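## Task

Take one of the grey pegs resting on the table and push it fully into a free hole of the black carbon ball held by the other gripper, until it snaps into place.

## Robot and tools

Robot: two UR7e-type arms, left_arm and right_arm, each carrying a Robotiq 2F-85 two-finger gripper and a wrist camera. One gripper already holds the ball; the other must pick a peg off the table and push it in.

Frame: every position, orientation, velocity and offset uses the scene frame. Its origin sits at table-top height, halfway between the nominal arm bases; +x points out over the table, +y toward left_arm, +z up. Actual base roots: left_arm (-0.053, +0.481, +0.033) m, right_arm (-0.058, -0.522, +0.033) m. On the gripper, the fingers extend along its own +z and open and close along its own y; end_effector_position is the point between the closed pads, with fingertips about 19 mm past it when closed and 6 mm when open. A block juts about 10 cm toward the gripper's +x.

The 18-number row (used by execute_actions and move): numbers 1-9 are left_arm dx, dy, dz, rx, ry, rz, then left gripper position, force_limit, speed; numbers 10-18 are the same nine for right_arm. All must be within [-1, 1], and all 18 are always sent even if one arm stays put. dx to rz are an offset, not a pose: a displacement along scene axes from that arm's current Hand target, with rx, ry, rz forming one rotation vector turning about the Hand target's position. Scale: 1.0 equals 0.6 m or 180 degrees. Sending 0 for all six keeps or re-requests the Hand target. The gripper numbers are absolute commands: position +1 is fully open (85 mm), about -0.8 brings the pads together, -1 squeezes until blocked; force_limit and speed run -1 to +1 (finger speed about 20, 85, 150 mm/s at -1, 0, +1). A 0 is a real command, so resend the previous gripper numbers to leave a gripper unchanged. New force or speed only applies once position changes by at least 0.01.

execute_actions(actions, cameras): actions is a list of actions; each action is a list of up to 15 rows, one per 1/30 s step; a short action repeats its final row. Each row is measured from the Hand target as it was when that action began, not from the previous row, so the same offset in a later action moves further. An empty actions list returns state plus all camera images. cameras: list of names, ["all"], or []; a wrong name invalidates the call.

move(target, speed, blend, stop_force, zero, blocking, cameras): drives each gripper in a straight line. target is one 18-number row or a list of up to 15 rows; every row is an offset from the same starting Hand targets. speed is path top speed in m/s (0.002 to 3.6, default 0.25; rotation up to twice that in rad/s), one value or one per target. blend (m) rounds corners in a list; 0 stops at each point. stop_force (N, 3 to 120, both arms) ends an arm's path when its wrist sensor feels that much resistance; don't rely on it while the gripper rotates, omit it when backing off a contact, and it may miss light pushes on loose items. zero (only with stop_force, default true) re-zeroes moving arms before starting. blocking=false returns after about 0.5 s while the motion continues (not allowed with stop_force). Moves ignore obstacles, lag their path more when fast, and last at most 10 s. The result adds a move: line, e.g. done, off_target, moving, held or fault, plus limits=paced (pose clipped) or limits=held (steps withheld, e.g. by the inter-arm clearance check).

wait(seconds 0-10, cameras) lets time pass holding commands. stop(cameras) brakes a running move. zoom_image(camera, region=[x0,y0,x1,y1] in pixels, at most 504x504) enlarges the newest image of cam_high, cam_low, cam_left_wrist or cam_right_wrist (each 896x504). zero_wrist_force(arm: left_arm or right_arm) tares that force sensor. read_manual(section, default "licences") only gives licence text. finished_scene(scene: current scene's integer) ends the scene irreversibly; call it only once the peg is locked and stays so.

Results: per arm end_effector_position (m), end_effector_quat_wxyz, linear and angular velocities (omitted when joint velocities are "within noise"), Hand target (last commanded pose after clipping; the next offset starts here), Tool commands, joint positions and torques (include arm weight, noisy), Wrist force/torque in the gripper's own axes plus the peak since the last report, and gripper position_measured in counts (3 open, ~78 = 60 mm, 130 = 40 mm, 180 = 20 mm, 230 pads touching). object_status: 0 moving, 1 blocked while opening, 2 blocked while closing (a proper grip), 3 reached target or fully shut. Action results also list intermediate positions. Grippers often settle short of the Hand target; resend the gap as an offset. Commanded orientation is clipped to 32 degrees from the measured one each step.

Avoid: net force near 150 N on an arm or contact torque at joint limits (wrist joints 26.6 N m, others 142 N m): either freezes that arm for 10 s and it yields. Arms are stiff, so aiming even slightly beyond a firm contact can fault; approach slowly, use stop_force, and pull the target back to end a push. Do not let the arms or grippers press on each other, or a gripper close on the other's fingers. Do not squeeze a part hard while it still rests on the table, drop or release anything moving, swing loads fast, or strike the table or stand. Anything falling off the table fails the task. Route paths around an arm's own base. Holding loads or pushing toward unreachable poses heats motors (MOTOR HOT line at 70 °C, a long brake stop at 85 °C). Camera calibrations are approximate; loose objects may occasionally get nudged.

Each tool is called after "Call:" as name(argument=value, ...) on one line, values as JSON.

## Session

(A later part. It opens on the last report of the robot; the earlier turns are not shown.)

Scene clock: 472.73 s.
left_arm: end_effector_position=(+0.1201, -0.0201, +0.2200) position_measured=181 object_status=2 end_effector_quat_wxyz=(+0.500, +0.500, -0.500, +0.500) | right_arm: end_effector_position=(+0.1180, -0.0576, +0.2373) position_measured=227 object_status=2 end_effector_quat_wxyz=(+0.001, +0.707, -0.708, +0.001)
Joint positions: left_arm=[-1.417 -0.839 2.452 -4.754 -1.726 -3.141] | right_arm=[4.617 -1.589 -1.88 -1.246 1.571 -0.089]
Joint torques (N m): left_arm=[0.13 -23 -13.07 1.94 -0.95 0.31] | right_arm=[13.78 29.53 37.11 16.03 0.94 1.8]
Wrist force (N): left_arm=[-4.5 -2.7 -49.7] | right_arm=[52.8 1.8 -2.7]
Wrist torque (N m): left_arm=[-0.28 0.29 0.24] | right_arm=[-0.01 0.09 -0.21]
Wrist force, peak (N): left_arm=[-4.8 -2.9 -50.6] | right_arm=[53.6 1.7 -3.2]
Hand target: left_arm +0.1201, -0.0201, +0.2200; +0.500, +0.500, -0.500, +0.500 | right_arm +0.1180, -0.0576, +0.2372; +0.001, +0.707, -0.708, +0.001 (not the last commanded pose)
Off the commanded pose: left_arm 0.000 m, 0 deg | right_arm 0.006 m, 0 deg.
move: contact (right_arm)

Call:
move(target=[0,0,0,0,0,0,-1,1,0,0,-0.0028,0,0,0,0,-0.98,1,-1], speed=0.01)

Call:
move(target=[[0,0,0,0,0,0,-1,1,0,0,0,0,0,0,0,-0.3,1,-0.8],[0,0,0,0,0,0,-1,1,0,0,-0.1,0.0,0,0,0,-0.3,1,-0.8]], speed=0.08, cameras=["cam_right_wrist","cam_left_wrist"])

Call:
zoom_image(camera="cam_right_wrist", region=[440, 320, 560, 440])

Scene clock: 477.13 s.
left_arm: end_effector_position=(+0.1201, -0.0202, +0.2200) position_measured=181 object_status=2 end_effector_quat_wxyz=(+0.500, +0.500, -0.500, +0.500) | right_arm: end_effector_position=(+0.1180, -0.0592, +0.2373) position_measured=227 object_status=2 end_effector_quat_wxyz=(+0.001, +0.707, -0.708, +0.001)
Joint positions: left_arm=[-1.417 -0.839 2.452 -4.754 -1.726 -3.141] | right_arm=[4.617 -1.586 -1.884 -1.245 1.571 -0.089]
Joint torques (N m): left_arm=[-14.47 -21.78 -12.51 -0.24 -0.73 0.26] | right_arm=[-9.1 31.66 18.16 5.05 0.8 -2.45]
Wrist force (N): left_arm=[1.2 -1.7 -6.2] | right_arm=[6.3 0.8 1.2]
Wrist torque (N m): left_arm=[-0.30 0.27 0.23] | right_arm=[0.01 0.02 -0.15]
Wrist force, peak (N): left_arm=[-4.2 -2.7 -49.3] | right_arm=[52.1 1.9 -2.9]
Hand target: left_arm +0.1201, -0.0201, +0.2200; +0.500, +0.500, -0.500, +0.500 | right_arm +0.1180, -0.0593, +0.2372; +0.001, +0.707, -0.708, +0.001
Off the commanded pose: left_arm 0.000 m, 0 deg | right_arm 0.000 m, 0 deg.
move: done

Scene clock: 479.33 s.
left_arm: end_effector_position=(+0.1201, -0.0201, +0.2200) position_measured=181 object_status=2 end_effector_quat_wxyz=(+0.500, +0.500, -0.500, +0.500) | right_arm: end_effector_position=(+0.1180, -0.1193, +0.2372) position_measured=167 object_status=3 end_effector_quat_wxyz=(+0.001, +0.707, -0.708, +0.001)
Joint positions: left_arm=[-1.417 -0.839 2.452 -4.754 -1.726 -3.141] | right_arm=[4.604 -1.446 -2.015 -1.254 1.571 -0.102]
Joint torques (N m): left_arm=[10.3 -22.91 6.84 -3.18 -0.9 0.1] | right_arm=[-9.7 26 16.15 1.5 -0.46 -2.44]
Wrist force (N): left_arm=[-0.5 -1.1 -0.5] | right_arm=[-0.1 0.3 0.3]
Wrist torque (N m): left_arm=[-0.32 0.27 0.23] | right_arm=[0.03 0.02 0.01]
Wrist force, peak (N): left_arm=[0.9 -1.8 -5.5] | right_arm=[6.0 0.6 1.6]
Hand target: left_arm +0.1201, -0.0201, +0.2200; +0.500, +0.500, -0.500, +0.500 | right_arm +0.1180, -0.1193, +0.2372; +0.001, +0.707, -0.708, +0.001
Off the commanded pose: left_arm 0.000 m, 0 deg | right_arm 0.000 m, 0 deg.
move: done
camera_calibration:
cam_left_wrist: T_world_to_cam=[[-0.999682, 0.0233063, -0.00963579, 0.127357], [0.0173377, 0.357641, -0.933698, 0.224616], [-0.0183149, -0.933568, -0.357931, 0.191177], [0, 0, 0, 1]] pos_world=[0.126924, 0.0951765, 0.279379]
cam_right_wrist: T_world_to_cam=[[-0.999849, 0.0118027, 0.0127196, 0.122457], [0.0153481, 0.943517, 0.330969, 0.0593347], [-0.0080948, 0.331115, -0.943556, 0.386074], [0, 0, 0, 1]] pos_world=[0.124653, -0.185263, 0.343087]
Images, in order (width x height): cam_left_wrist 896x504, cam_right_wrist 896x504.

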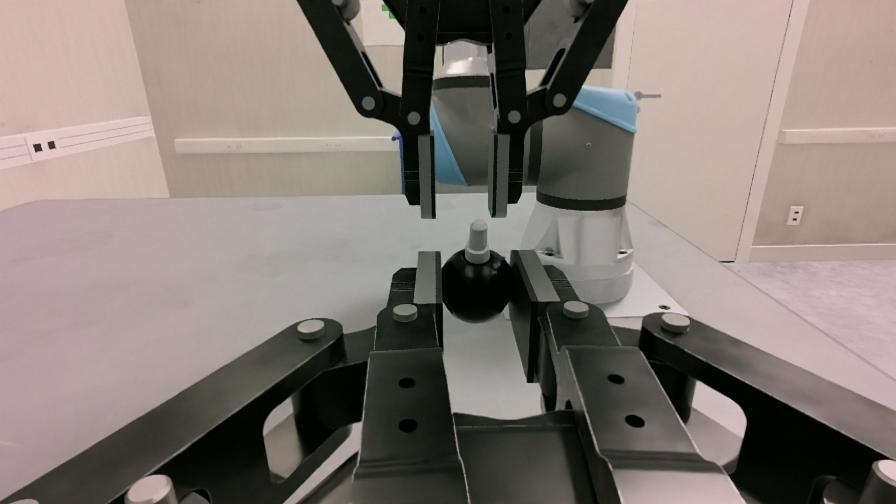

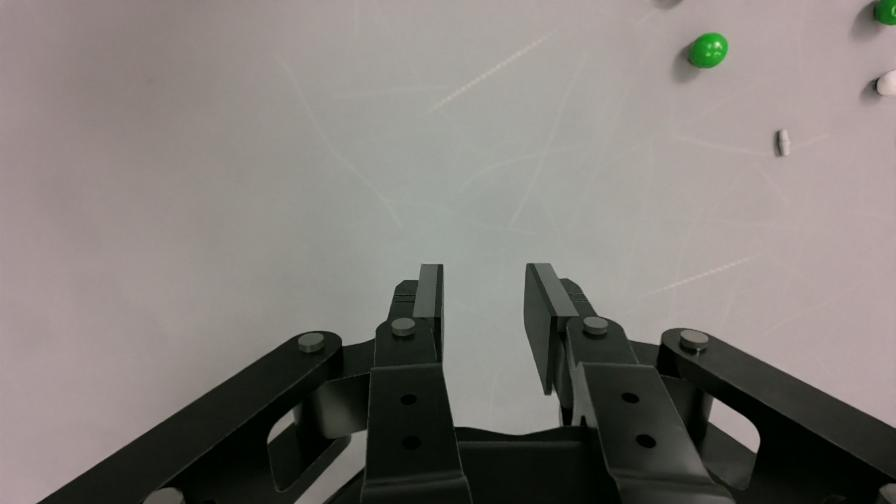

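Scaled by 4.200.

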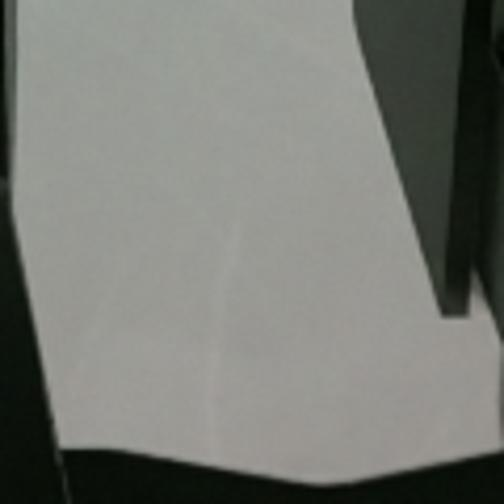

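Call:
move(target=[0,0,0,0,0,0,-1,1,0,0,-0.018,0.03,0.139,0,0,1,1,0], speed=0.2, cameras=["cam_right_wrist","cam_low"])

Call:
zoom_image(camera="cam_right_wrist", region=[430, 290, 530, 400])

Call:
zoom_image(camera="cam_low", region=[290, 125, 330, 155])

Scene clock: 495.20 s.
left_arm: end_effector_position=(+0.1201, -0.0201, +0.2200) position_measured=181 object_status=2 end_effector_quat_wxyz=(+0.500, +0.500, -0.500, +0.500) | right_arm: end_effector_position=(+0.1180, -0.1301, +0.2552) position_measured=3 object_status=3 end_effector_quat_wxyz=(-0.152, +0.690, -0.691, -0.152)
Joint positions: left_arm=[-1.417 -0.839 2.452 -4.754 -1.726 -3.141] | right_arm=[4.563 -1.215 -2.312 -0.756 1.631 -0.129]
Joint torques (N m): left_arm=[12.11 -22.32 6.99 -3.27 -0.33 0.24] | right_arm=[-9.78 13.61 16.58 5.59 1.8 -2.29]
Wrist force (N): left_arm=[-0.7 -1.2 -0.3] | right_arm=[0.5 0.4 0.8]
Wrist torque (N m): left_arm=[-0.34 0.29 0.23] | right_arm=[0.07 -0.06 0.06]
Wrist force, peak (N): left_arm=[-0.4 -1.5 -0.4] | right_arm=[0.8 0.6 0.7]
Hand target: left_arm +0.1201, -0.0201, +0.2200; +0.500, +0.500, -0.500, +0.500 | right_arm +0.1180, -0.1301, +0.2552; -0.152, +0.690, -0.691, -0.152
Off the commanded pose: left_arm 0.000 m, 0 deg | right_arm 0.000 m, 0 deg.
move: done
camera_calibration:
cam_right_wrist: T_world_to_cam=[[-0.99985, 0.00538738, 0.0164473, 0.120584], [0.0153498, 0.715039, 0.698916, -0.0599562], [-0.00799513, 0.699064, -0.715015, 0.396198], [0, 0, 0, 1]] pos_world=[0.124654, -0.234747, 0.323209]
Images, in order (width x height): cam_low 896x504, cam_right_wrist 896x504.

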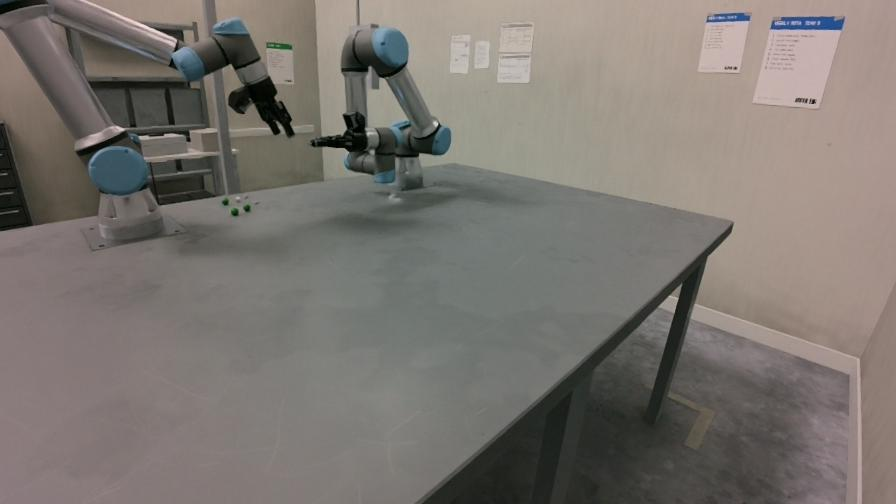

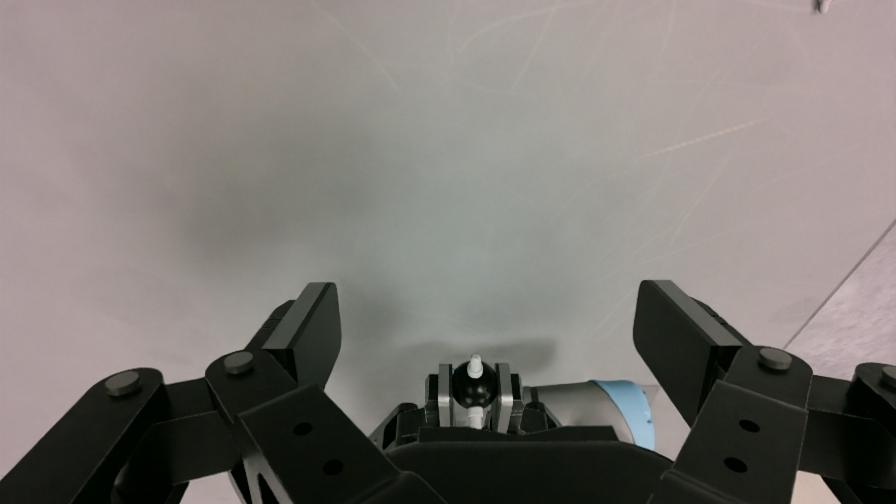

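Scaled by 4.582.

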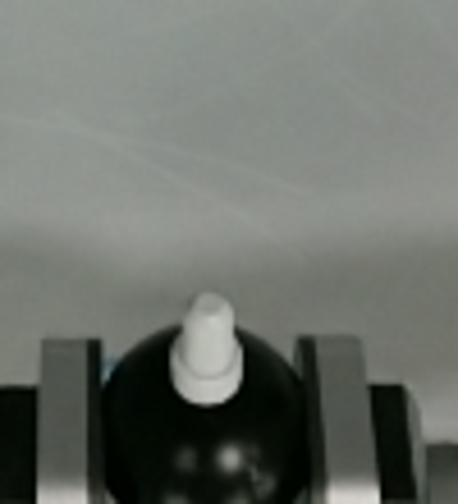

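Scaled by 12.600.

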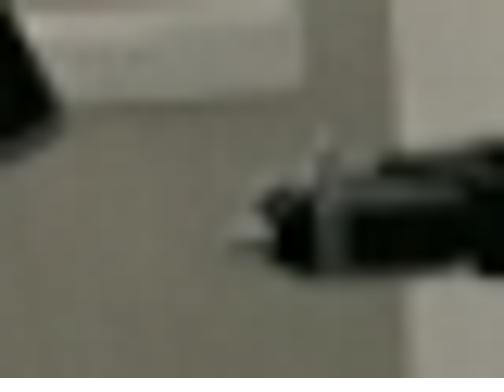

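Call:
zoom_image(camera="cam_right_wrist", region=[455, 345, 500, 390])

Call:
zoom_image(camera="cam_right_wrist", region=[450, 385, 505, 435])

Scaled by 11.200.

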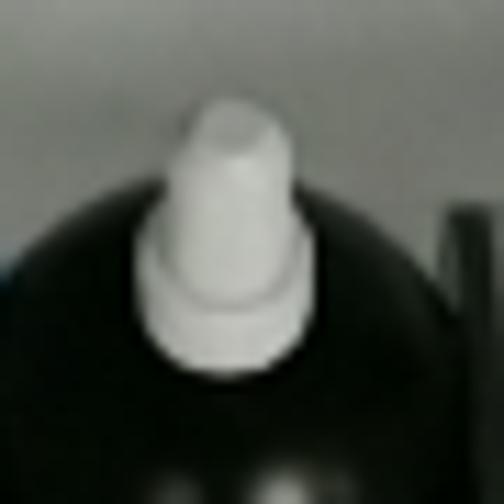

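Scaled by 9.164.

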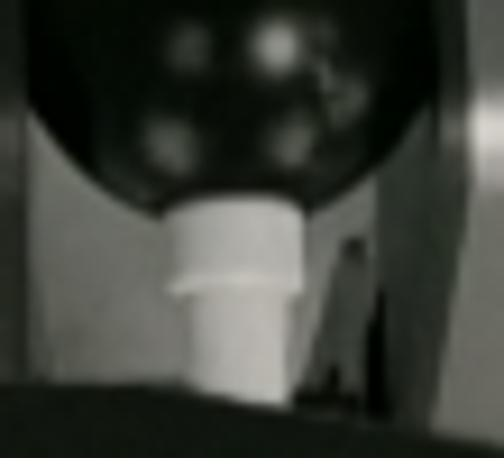

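Call:
move(target=[0.25,0,0,0,0,0,-1,1,0,0.2473,0,-0.0578,0.3611,0,0,-1,0,-0.5], speed=0.15, cameras=["cam_right_wrist","cam_left_wrist"])

Call:
zoom_image(camera="cam_left_wrist", region=[400, 180, 560, 330])

Call:
zoom_image(camera="cam_right_wrist", region=[400, 230, 560, 370])

Scene clock: 515.47 s.
left_arm: end_effector_position=(+0.2701, -0.0201, +0.2200) position_measured=181 object_status=2 end_effector_quat_wxyz=(+0.500, +0.500, -0.500, +0.500) | right_arm: end_effector_position=(+0.2664, -0.1301, +0.2206) position_measured=231 object_status=3 end_effector_quat_wxyz=(+0.499, -0.500, +0.501, +0.500)
Joint positions: left_arm=[-0.983 -0.806 2.151 -4.486 -2.16 -3.141] | right_arm=[3.92 -2.304 -2.306 1.465 2.358 -0.001]
Joint torques (N m): left_arm=[13.95 -26.1 -17.74 -0.36 -2.11 1.5] | right_arm=[-9.73 26.71 14.67 3.33 1.58 2.33]
Wrist force (N): left_arm=[-0.5 -0.9 -0.2] | right_arm=[1.3 1.2 -0.1]
Wrist torque (N m): left_arm=[-0.31 0.25 0.22] | right_arm=[0.23 -0.06 -0.15]
Wrist force, peak (N): left_arm=[-0.9 -1.4 -0.4] | right_arm=[1.8 0.9 -0.2]
Hand target: left_arm +0.2701, -0.0201, +0.2200; +0.500, +0.500, -0.500, +0.500 | right_arm +0.2664, -0.1301, +0.2206; +0.499, -0.500, +0.501, +0.500
Off the commanded pose: left_arm 0.000 m, 0 deg | right_arm 0.000 m, 0 deg.
move: done
camera_calibration:
cam_left_wrist: T_world_to_cam=[[-0.999682, 0.0233063, -0.00963579, 0.277309], [0.0173377, 0.357641, -0.933698, 0.222015], [-0.0183149, -0.933568, -0.357931, 0.193924], [0, 0, 0, 1]] pos_world=[0.276924, 0.0951765, 0.279379]
cam_right_wrist: T_world_to_cam=[[-0.99985, -0.0126281, 0.0118344, 0.268104], [0.0153495, -0.33118, 0.943443, -0.228142], [-0.00799457, 0.943483, 0.331324, 0.173628], [0, 0, 0, 1]] pos_world=[0.272954, -0.235986, 0.154538]
Images, in order (width x height): cam_left_wrist 896x504, cam_right_wrist 896x504.

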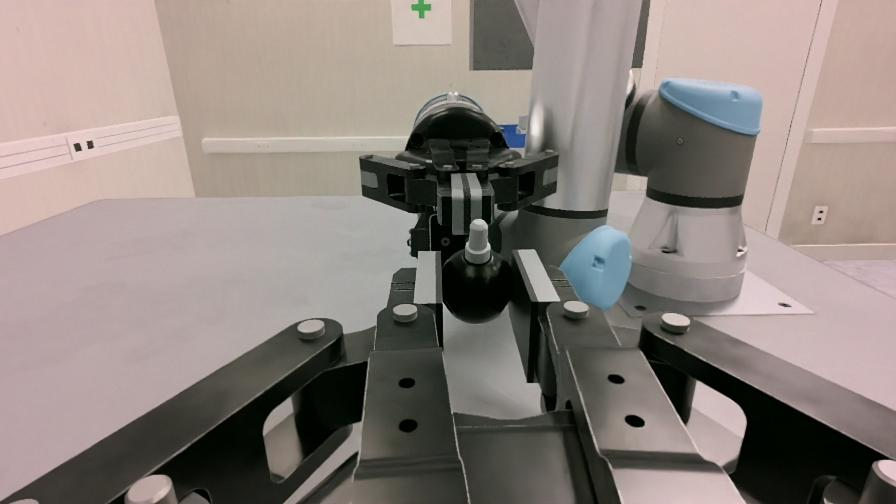

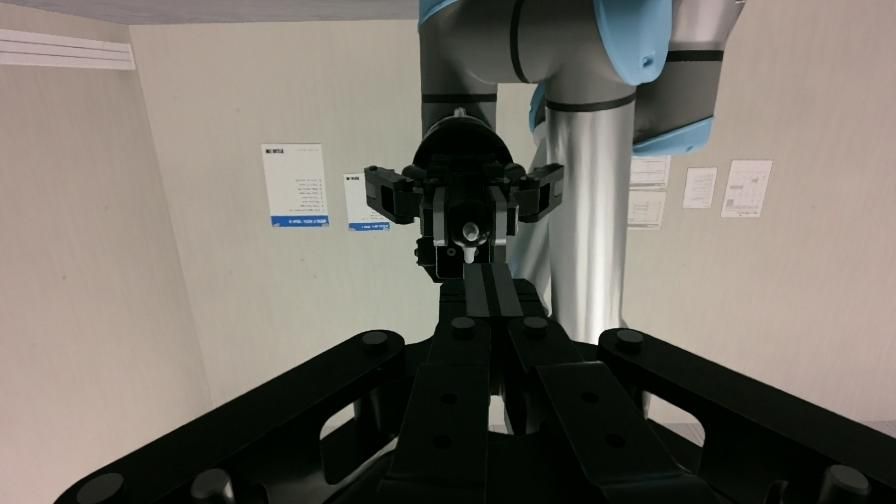

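Scaled by 3.150.

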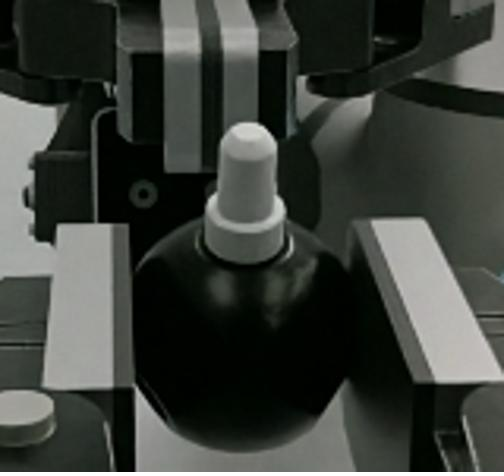

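Scaled by 3.150.

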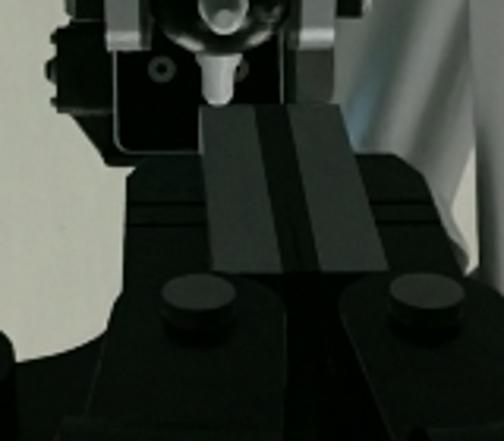

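Call:
move(target=[0,0,0,0,0,0,-1,1,0,0.0025,0.075,0,0,0,0,-1,0,-0.5], speed=0.06, cameras=["cam_right_wrist","cam_left_wrist"])

Call:
zoom_image(camera="cam_right_wrist", region=[420, 190, 540, 290])

Scene clock: 526.10 s.
left_arm: end_effector_position=(+0.2701, -0.0201, +0.2200) position_measured=181 object_status=2 end_effector_quat_wxyz=(+0.500, +0.500, -0.500, +0.500) | right_arm: end_effector_position=(+0.2679, -0.0852, +0.2206) position_measured=231 object_status=3 end_effector_quat_wxyz=(+0.499, -0.500, +0.501, +0.500)
Joint positions: left_arm=[-0.983 -0.806 2.151 -4.486 -2.16 -3.141] | right_arm=[4.007 -2.313 -2.247 1.415 2.271 -0.001]
Joint torques (N m): left_arm=[14.49 -25.82 -17.59 -0.4 -2.21 1.48] | right_arm=[9.13 28.78 15.59 0.38 -1.39 2.09]
Wrist force (N): left_arm=[-0.5 -0.8 -0.4] | right_arm=[1.4 1.2 -0.2]
Wrist torque (N m): left_arm=[-0.29 0.26 0.22] | right_arm=[0.22 -0.07 -0.14]
Wrist force, peak (N): left_arm=[-0.2 -1.2 -0.5] | right_arm=[1.6 1.5 -0.4]
Hand target: left_arm +0.2701, -0.0201, +0.2200; +0.500, +0.500, -0.500, +0.500 | right_arm +0.2679, -0.0851, +0.2206; +0.499, -0.500, +0.501, +0.500
Off the commanded pose: left_arm 0.000 m, 0 deg | right_arm 0.000 m, 0 deg.
move: done
camera_calibration:
cam_left_wrist: T_world_to_cam=[[-0.999682, 0.0233063, -0.00963579, 0.277309], [0.0173377, 0.357641, -0.933698, 0.222015], [-0.0183149, -0.933568, -0.357931, 0.193924], [0, 0, 0, 1]] pos_world=[0.276924, 0.0951765, 0.279379]
cam_right_wrist: T_world_to_cam=[[-0.99985, -0.0126298, 0.0118339, 0.270171], [0.0153504, -0.331269, 0.943412, -0.213308], [-0.0079949, 0.943452, 0.331413, 0.131258], [0, 0, 0, 1]] pos_world=[0.274454, -0.191085, 0.154539]
Images, in order (width x height): cam_left_wrist 896x504, cam_right_wrist 896x504.

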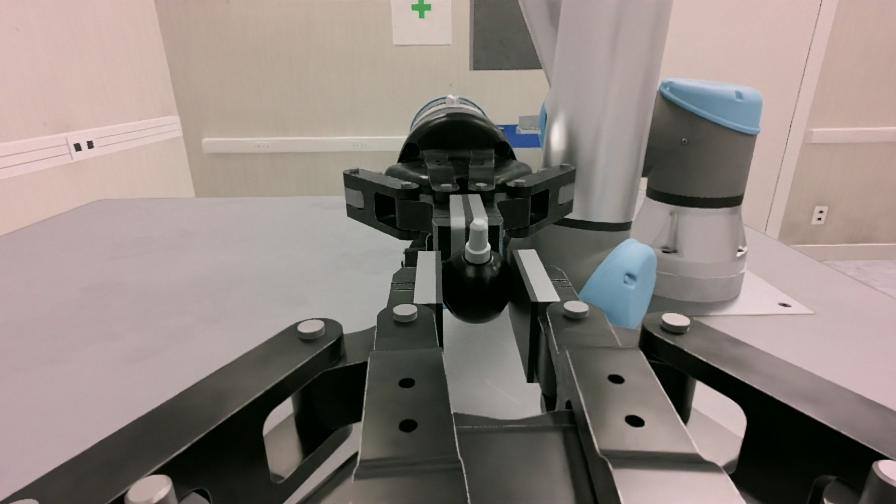

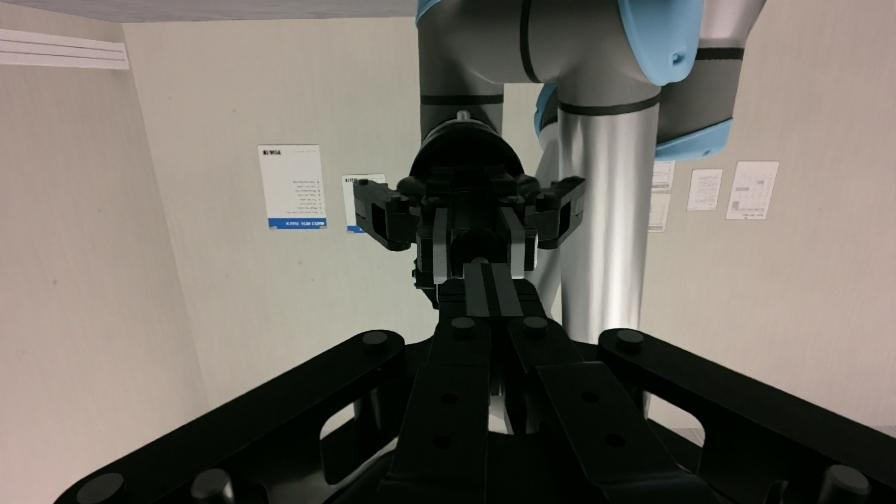

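Scaled by 4.200.

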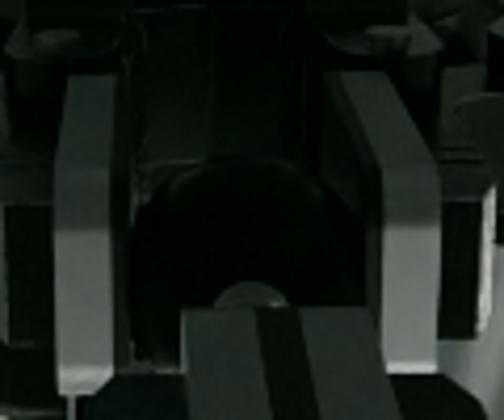

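Call:
move(target=[0,0,0,0,0,0,-1,1,0,0.0025,0.003,0,0,0,0,-1,0,-0.5], speed=0.03)

Call:
move(target=[0,0,0,0,0,0,-1,1,0,0,0.03,0,0,0,0,-1,0,-0.5], speed=0.003, stop_force=40, cameras=["cam_left_wrist","cam_right_wrist"])

Call:
zoom_image(camera="cam_left_wrist", region=[420, 200, 540, 330])

Scene clock: 530.87 s.
left_arm: end_effector_position=(+0.2701, -0.0201, +0.2200) position_measured=181 object_status=2 end_effector_quat_wxyz=(+0.500, +0.500, -0.500, +0.500) | right_arm: end_effector_position=(+0.2693, -0.0834, +0.2206) position_measured=231 object_status=3 end_effector_quat_wxyz=(+0.499, -0.500, +0.501, +0.500)
Joint positions: left_arm=[-0.983 -0.806 2.151 -4.486 -2.16 -3.141] | right_arm=[4.007 -2.314 -2.24 1.41 2.271 -0.001]
Joint torques (N m): left_arm=[13.19 -26.28 -17.37 -0.49 -2.13 1.57] | right_arm=[9.87 28.75 15.75 -0.24 -1.25 -2.07]
Wrist force (N): left_arm=[-0.3 -0.9 -0.1] | right_arm=[1.2 1.2 -0.3]
Wrist torque (N m): left_arm=[-0.30 0.22 0.22] | right_arm=[0.21 -0.05 -0.14]
Wrist force, peak (N): left_arm=[-0.5 -1.1 -0.5] | right_arm=[1.5 1.3 -0.5]
Hand target: left_arm +0.2701, -0.0201, +0.2200; +0.500, +0.500, -0.500, +0.500 | right_arm +0.2694, -0.0833, +0.2206; +0.499, -0.500, +0.501, +0.500
Off the commanded pose: left_arm 0.000 m, 0 deg | right_arm 0.000 m, 0 deg.
move: done

Scene clock: 534.50 s.
left_arm: end_effector_position=(+0.2702, -0.0201, +0.2200) position_measured=181 object_status=2 end_effector_quat_wxyz=(+0.500, +0.500, -0.500, +0.500) | right_arm: end_effector_position=(+0.2694, -0.0744, +0.2206) position_measured=231 object_status=3 end_effector_quat_wxyz=(+0.499, -0.500, +0.501, +0.500)
Joint positions: left_arm=[-0.983 -0.806 2.151 -4.486 -2.16 -3.141] | right_arm=[4.023 -2.316 -2.228 1.399 2.255 -0.001]
Joint torques (N m): left_arm=[-19.66 -25.44 -18.05 2.82 -2.12 1.41] | right_arm=[3.33 33.22 7.85 0.39 1.09 2.25]
Wrist force (N): left_arm=[1.8 -1.2 -44.6] | right_arm=[3.4 2.0 -43.5]
Wrist torque (N m): left_arm=[-0.25 0.21 0.22] | right_arm=[0.12 -0.03 -0.15]
Wrist force, peak (N): left_arm=[1.8 -1.5 -45.2] | right_arm=[3.3 1.7 -44.3]
Hand target: left_arm +0.2701, -0.0201, +0.2200; +0.500, +0.500, -0.500, +0.500 | right_arm +0.2694, -0.0745, +0.2205; +0.499, -0.500, +0.501, +0.500 (not the last commanded pose)
Off the commanded pose: left_arm 0.000 m, 0 deg | right_arm 0.009 m, 0 deg.
move: contact (right_arm)
camera_calibration:
cam_left_wrist: T_world_to_cam=[[-0.999685, 0.0231765, -0.00957878, 0.277407], [0.0172364, 0.357557, -0.933732, 0.222059], [-0.0182157, -0.933604, -0.357844, 0.193877], [0, 0, 0, 1]] pos_world=[0.277024, 0.095176, 0.279379]
cam_right_wrist: T_world_to_cam=[[-0.999852, -0.0125969, 0.0117384, 0.27193], [0.0152501, -0.331357, 0.943382, -0.209705], [-0.00799411, 0.943421, 0.3315, 0.120967], [0, 0, 0, 1]] pos_world=[0.276055, -0.180185, 0.15454]
Images, in order (width x height): cam_left_wrist 896x504, cam_right_wrist 896x504.

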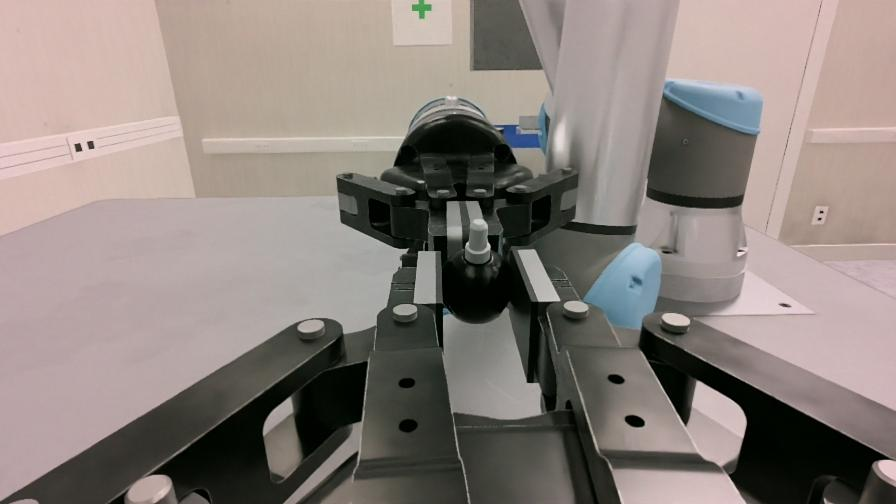

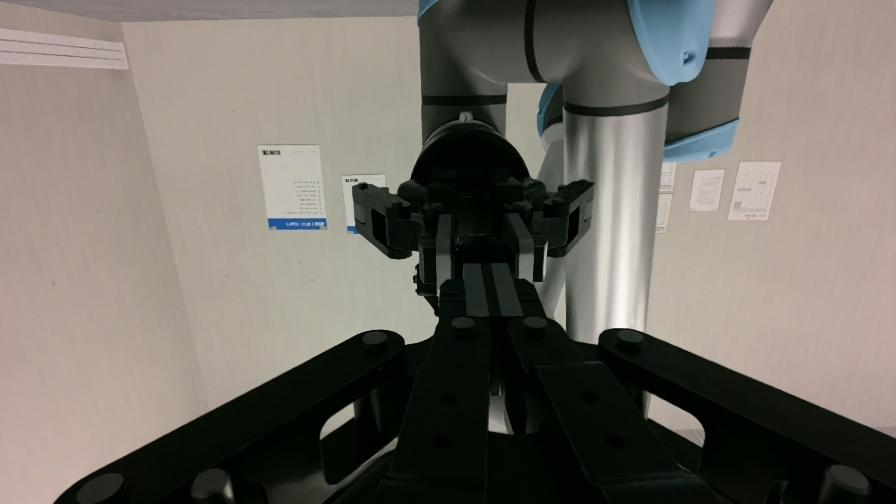

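Scaled by 3.877.

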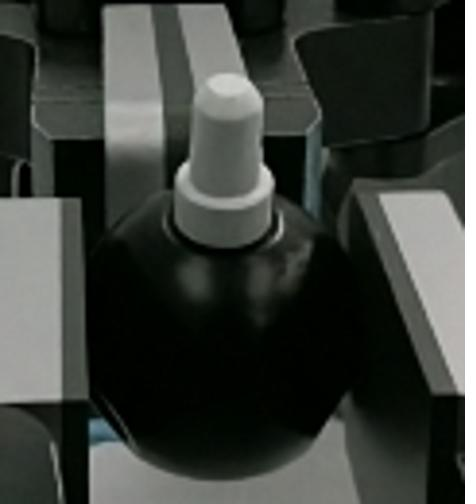

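Call:
move(target=[0,0,0,0,0,0,-1,1,0,0,0.03,0,0,0,0,-1,0,-0.5], speed=0.003, stop_force=65, zero=false, cameras=["cam_left_wrist"])

Call:
zoom_image(camera="cam_left_wrist", region=[420, 200, 540, 330])

Scene clock: 543.90 s.
left_arm: end_effector_position=(+0.2701, -0.0201, +0.2200) position_measured=181 object_status=2 end_effector_quat_wxyz=(+0.500, +0.500, -0.500, +0.500) | right_arm: end_effector_position=(+0.2694, -0.0602, +0.2205) position_measured=231 object_status=3 end_effector_quat_wxyz=(+0.499, -0.500, +0.501, +0.500)
Joint positions: left_arm=[-0.983 -0.806 2.151 -4.486 -2.16 -3.141] | right_arm=[4.048 -2.321 -2.207 1.382 2.23 -0.001]
Joint torques (N m): left_arm=[-30.59 -25.28 -18.08 4.92 -0.74 0.98] | right_arm=[7.44 41.36 12.37 0.42 1.59 2.35]
Wrist force (N): left_arm=[7.0 -0.7 -56.6] | right_arm=[8.5 1.1 -55.3]
Wrist torque (N m): left_arm=[-0.38 0.19 0.22] | right_arm=[0.15 0.00 -0.15]
Wrist force, peak (N): left_arm=[8.6 -0.5 -67.1] | right_arm=[9.8 1.0 -65.7]
Hand target: left_arm +0.2701, -0.0201, +0.2200; +0.500, +0.500, -0.500, +0.500 | right_arm +0.2694, -0.0602, +0.2205; +0.499, -0.500, +0.501, +0.500 (not the last commanded pose)
Off the commanded pose: left_arm 0.000 m, 0 deg | right_arm 0.004 m, 0 deg.
move: contact (right_arm)
camera_calibration:
cam_left_wrist: T_world_to_cam=[[-0.999682, 0.0233063, -0.00963579, 0.277309], [0.0173377, 0.357641, -0.933698, 0.222015], [-0.0183149, -0.933568, -0.357931, 0.193924], [0, 0, 0, 1]] pos_world=[0.276924, 0.0951765, 0.279379]
Images, in order (width x height): cam_left_wrist 896x504.

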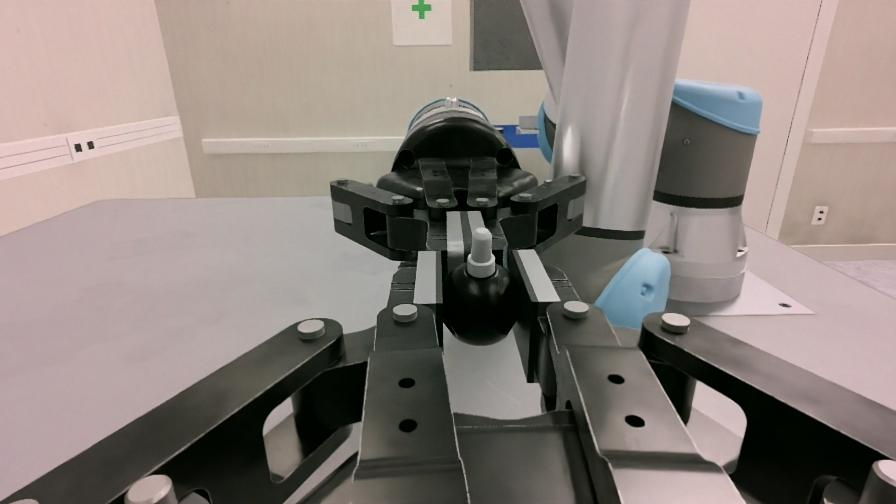

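Scaled by 3.877.

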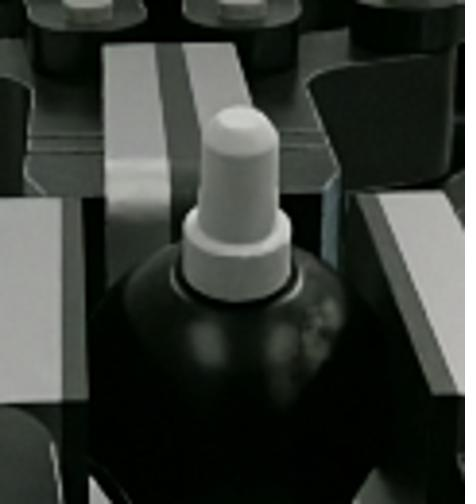

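Call:
move(target=[[0,0,0,0,0,0,-1,1,0,0,-0.006,0,0,0,0,-1,0,-0.5],[0,0,0,0,0,0,-1,1,0,0,-0.1,0,0,0,0,-1,0,-0.5]], speed=[0.01,0.1], cameras=["cam_left_wrist","cam_right_wrist"])

Call:
zoom_image(camera="cam_left_wrist", region=[420, 200, 540, 350])

Call:
zoom_image(camera="cam_right_wrist", region=[420, 190, 540, 290])

Scene clock: 552.33 s.
left_arm: end_effector_position=(+0.2701, -0.0201, +0.2200) position_measured=181 object_status=2 end_effector_quat_wxyz=(+0.500, +0.500, -0.500, +0.500) | right_arm: end_effector_position=(+0.2694, -0.1201, +0.2205) position_measured=231 object_status=3 end_effector_quat_wxyz=(+0.499, -0.500, +0.501, +0.500)
Joint positions: left_arm=[-0.983 -0.806 2.151 -4.486 -2.16 -3.141] | right_arm=[3.935 -2.307 -2.287 1.449 2.343 -0.001]
Joint torques (N m): left_arm=[13.11 -25.61 -18.77 -3.48 0.34 1.17] | right_arm=[-9.77 39.78 -5.73 3.61 1.57 -1.3]
Wrist force (N): left_arm=[-0.3 -0.7 -0.2] | right_arm=[1.5 1.4 -0.4]
Wrist torque (N m): left_arm=[-0.28 0.22 0.22] | right_arm=[0.25 -0.07 -0.02]
Wrist force, peak (N): left_arm=[7.3 -0.5 -56.9] | right_arm=[8.6 0.8 -55.7]
Hand target: left_arm +0.2701, -0.0201, +0.2200; +0.500, +0.500, -0.500, +0.500 | right_arm +0.2694, -0.1202, +0.2205; +0.499, -0.500, +0.501, +0.500
Off the commanded pose: left_arm 0.000 m, 0 deg | right_arm 0.000 m, 0 deg.
move: done
camera_calibration:
cam_left_wrist: T_world_to_cam=[[-0.999682, 0.0233063, -0.00963579, 0.277309], [0.0173377, 0.357641, -0.933698, 0.222015], [-0.0183149, -0.933568, -0.357931, 0.193924], [0, 0, 0, 1]] pos_world=[0.276924, 0.0951765, 0.279379]
cam_right_wrist: T_world_to_cam=[[-0.999852, -0.0125956, 0.01174, 0.271354], [0.0152505, -0.331269, 0.943413, -0.224771], [-0.00799379, 0.943452, 0.331412, 0.16423], [0, 0, 0, 1]] pos_world=[0.276055, -0.225985, 0.154439]
Images, in order (width x height): cam_left_wrist 896x504, cam_right_wrist 896x504.

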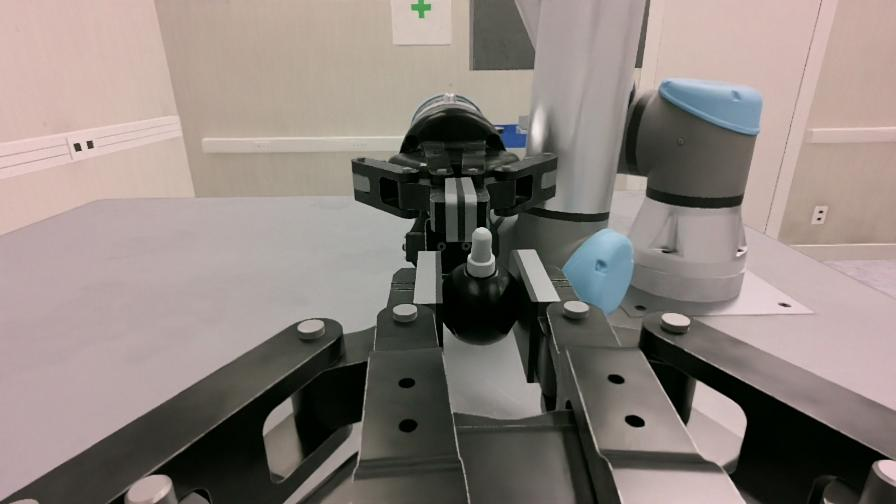

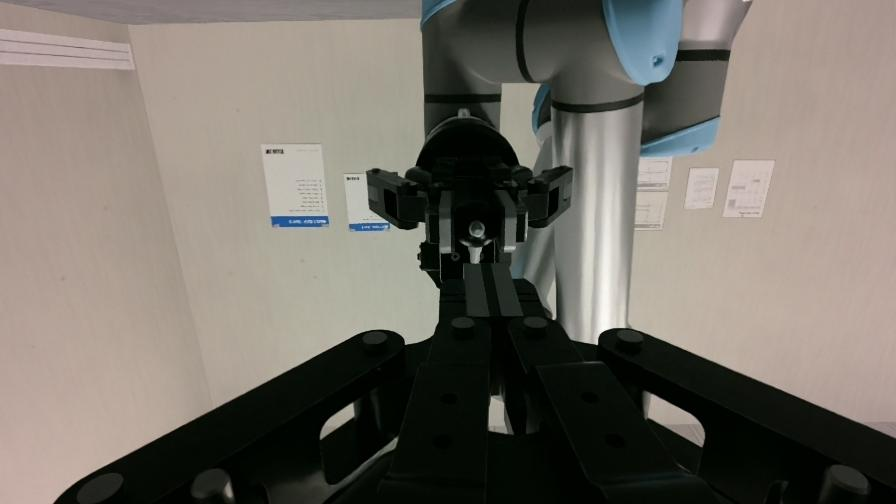

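Scaled by 3.360.

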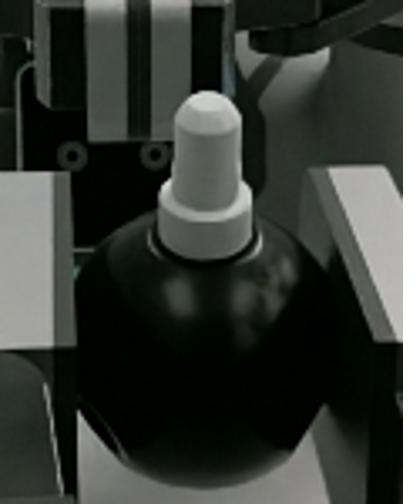

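Scaled by 4.200.

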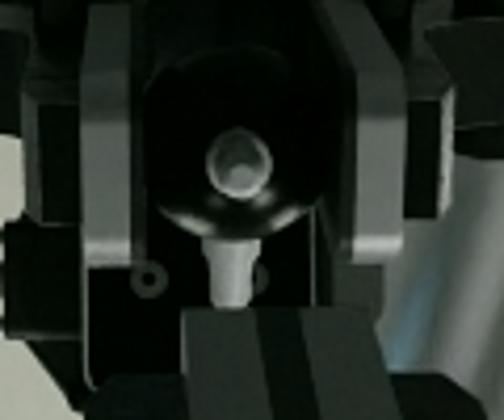

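Call:
move(target=[0,0,0,0,0,0.3333,-1,1,0,0,0,0,0,0,0,-1,0,-0.5], speed=0.25, cameras=["cam_right_wrist","cam_low"])

Call:
zoom_image(camera="cam_right_wrist", region=[420, 180, 540, 290])

Scene clock: 567.20 s.
left_arm: end_effector_position=(+0.2701, -0.0201, +0.2200) position_measured=181 object_status=2 end_effector_quat_wxyz=(+0.183, +0.683, -0.184, +0.683) | right_arm: end_effector_position=(+0.2694, -0.1202, +0.2205) position_measured=231 object_status=3 end_effector_quat_wxyz=(+0.499, -0.500, +0.501, +0.500)
Joint positions: left_arm=[-1.661 -0.818 2.207 -4.53 -0.435 -3.141] | right_arm=[3.934 -2.307 -2.287 1.449 2.344 -0.001]
Joint torques (N m): left_arm=[-14.38 -23.27 -16.67 0.44 1.66 -1.97] | right_arm=[-10.14 40.14 -5.11 3.63 1.57 2.12]
Wrist force (N): left_arm=[-0.6 -1.1 -0.2] | right_arm=[1.3 1.4 -0.2]
Wrist torque (N m): left_arm=[-0.35 0.28 0.40] | right_arm=[0.27 -0.05 -0.01]
Wrist force, peak (N): left_arm=[0.0 -1.4 -0.4] | right_arm=[1.6 1.5 -0.1]
Hand target: left_arm +0.2701, -0.0201, +0.2200; +0.183, +0.683, -0.184, +0.683 | right_arm +0.2694, -0.1202, +0.2205; +0.499, -0.500, +0.501, +0.500
Off the commanded pose: left_arm 0.000 m, 0 deg | right_arm 0.000 m, 0 deg.
move: done
camera_calibration:
cam_right_wrist: T_world_to_cam=[[-0.999851, -0.0125359, 0.0118681, 0.271346], [0.0153516, -0.33127, 0.943411, -0.224833], [-0.00789492, 0.943453, 0.331413, 0.164297], [0, 0, 0, 1]] pos_world=[0.276055, -0.226085, 0.154439]
Images, in order (width x height): cam_low 896x504, cam_right_wrist 896x504.

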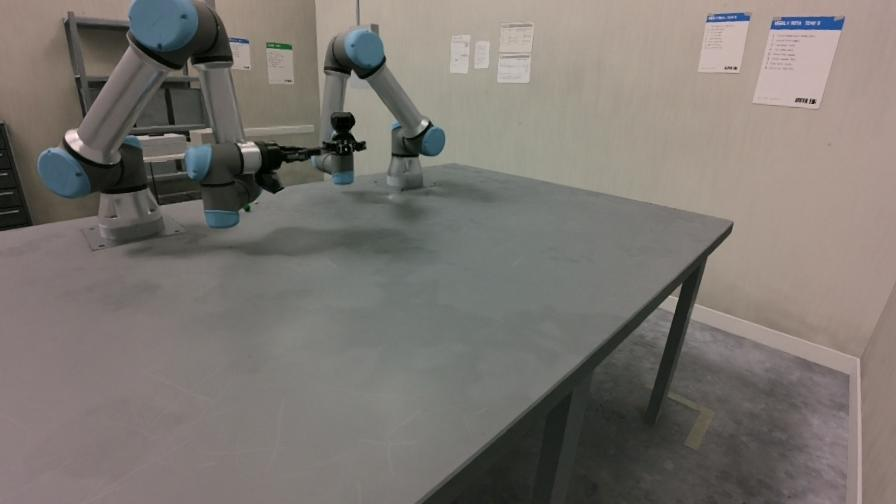

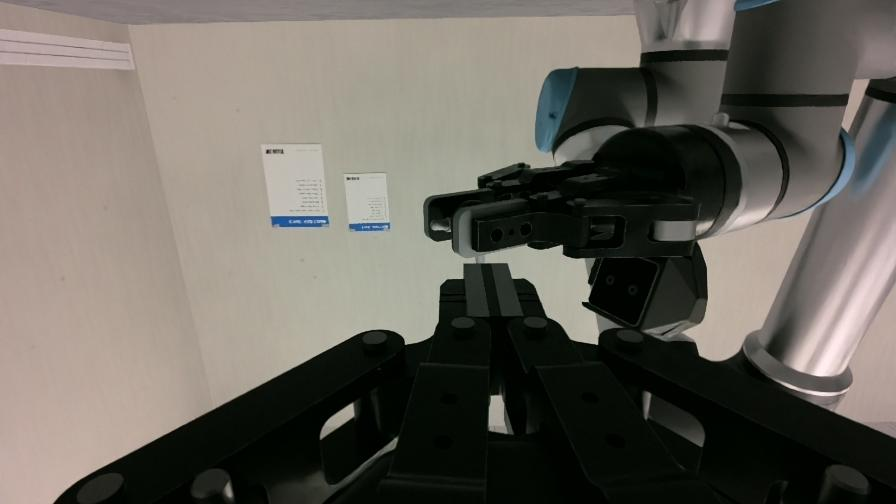

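Scaled by 4.200.

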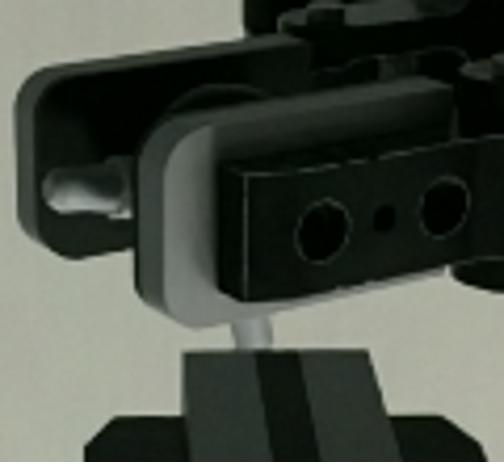

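Call:
move(target=[0,0,0,0,0,-0.085,-1,1,0,0,0,0,0,0,0,-1,0,-0.5], speed=0.25, cameras=["cam_right_wrist"])

Call:
zoom_image(camera="cam_right_wrist", region=[420, 195, 490, 265])

Scene clock: 573.80 s.
left_arm: end_effector_position=(+0.2701, -0.0201, +0.2201) position_measured=181 object_status=2 end_effector_quat_wxyz=(+0.272, +0.652, -0.273, +0.652) | right_arm: end_effector_position=(+0.2694, -0.1202, +0.2205) position_measured=231 object_status=3 end_effector_quat_wxyz=(+0.499, -0.500, +0.501, +0.500)
Joint positions: left_arm=[-1.544 -0.835 2.313 -4.619 -0.819 -3.141] | right_arm=[3.934 -2.307 -2.287 1.449 2.344 -0.001]
Joint torques (N m): left_arm=[13.74 -20.72 7.45 -2.93 -2.3 1.41] | right_arm=[-10.4 37.62 -2.85 3.61 1.54 2.09]
Wrist force (N): left_arm=[-0.4 -1.0 -0.4] | right_arm=[1.7 1.3 -0.2]
Wrist torque (N m): left_arm=[-0.31 0.25 0.23] | right_arm=[0.24 -0.10 -0.02]
Wrist force, peak (N): left_arm=[-0.7 -1.6 -0.1] | right_arm=[1.4 1.6 -0.2]
Hand target: left_arm +0.2701, -0.0201, +0.2200; +0.272, +0.652, -0.273, +0.652 | right_arm +0.2694, -0.1202, +0.2205; +0.499, -0.500, +0.501, +0.500
Off the commanded pose: left_arm 0.000 m, 0 deg | right_arm 0.000 m, 0 deg.
move: done
camera_calibration:
cam_right_wrist: T_world_to_cam=[[-0.999851, -0.0125359, 0.0118681, 0.271346], [0.0153516, -0.33127, 0.943411, -0.224833], [-0.00789492, 0.943453, 0.331413, 0.164297], [0, 0, 0, 1]] pos_world=[0.276055, -0.226085, 0.154439]
Images, in order (width x height): cam_right_wrist 896x504.

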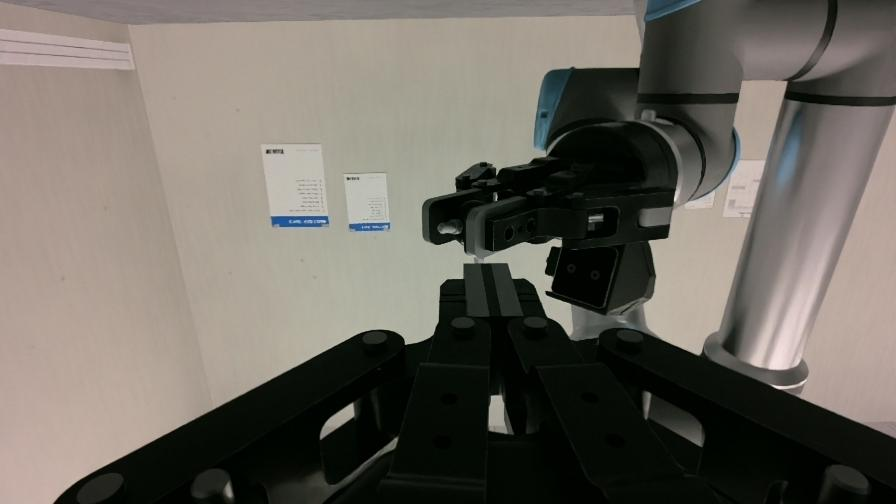

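Scaled by 7.200.

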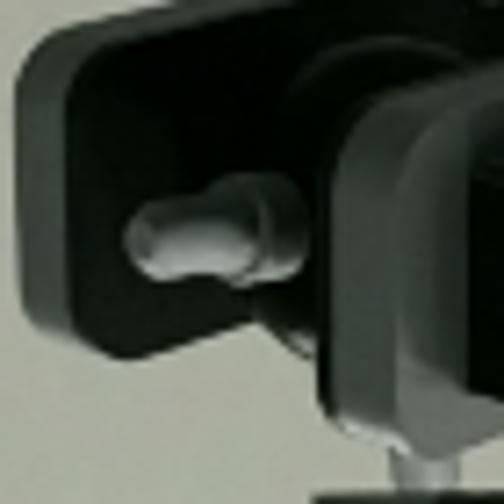

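Call:
zoom_image(camera="cam_right_wrist", region=[448, 212, 470, 240])

Scaled by 18.000.

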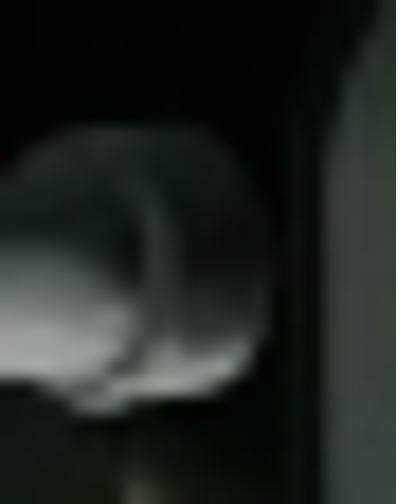

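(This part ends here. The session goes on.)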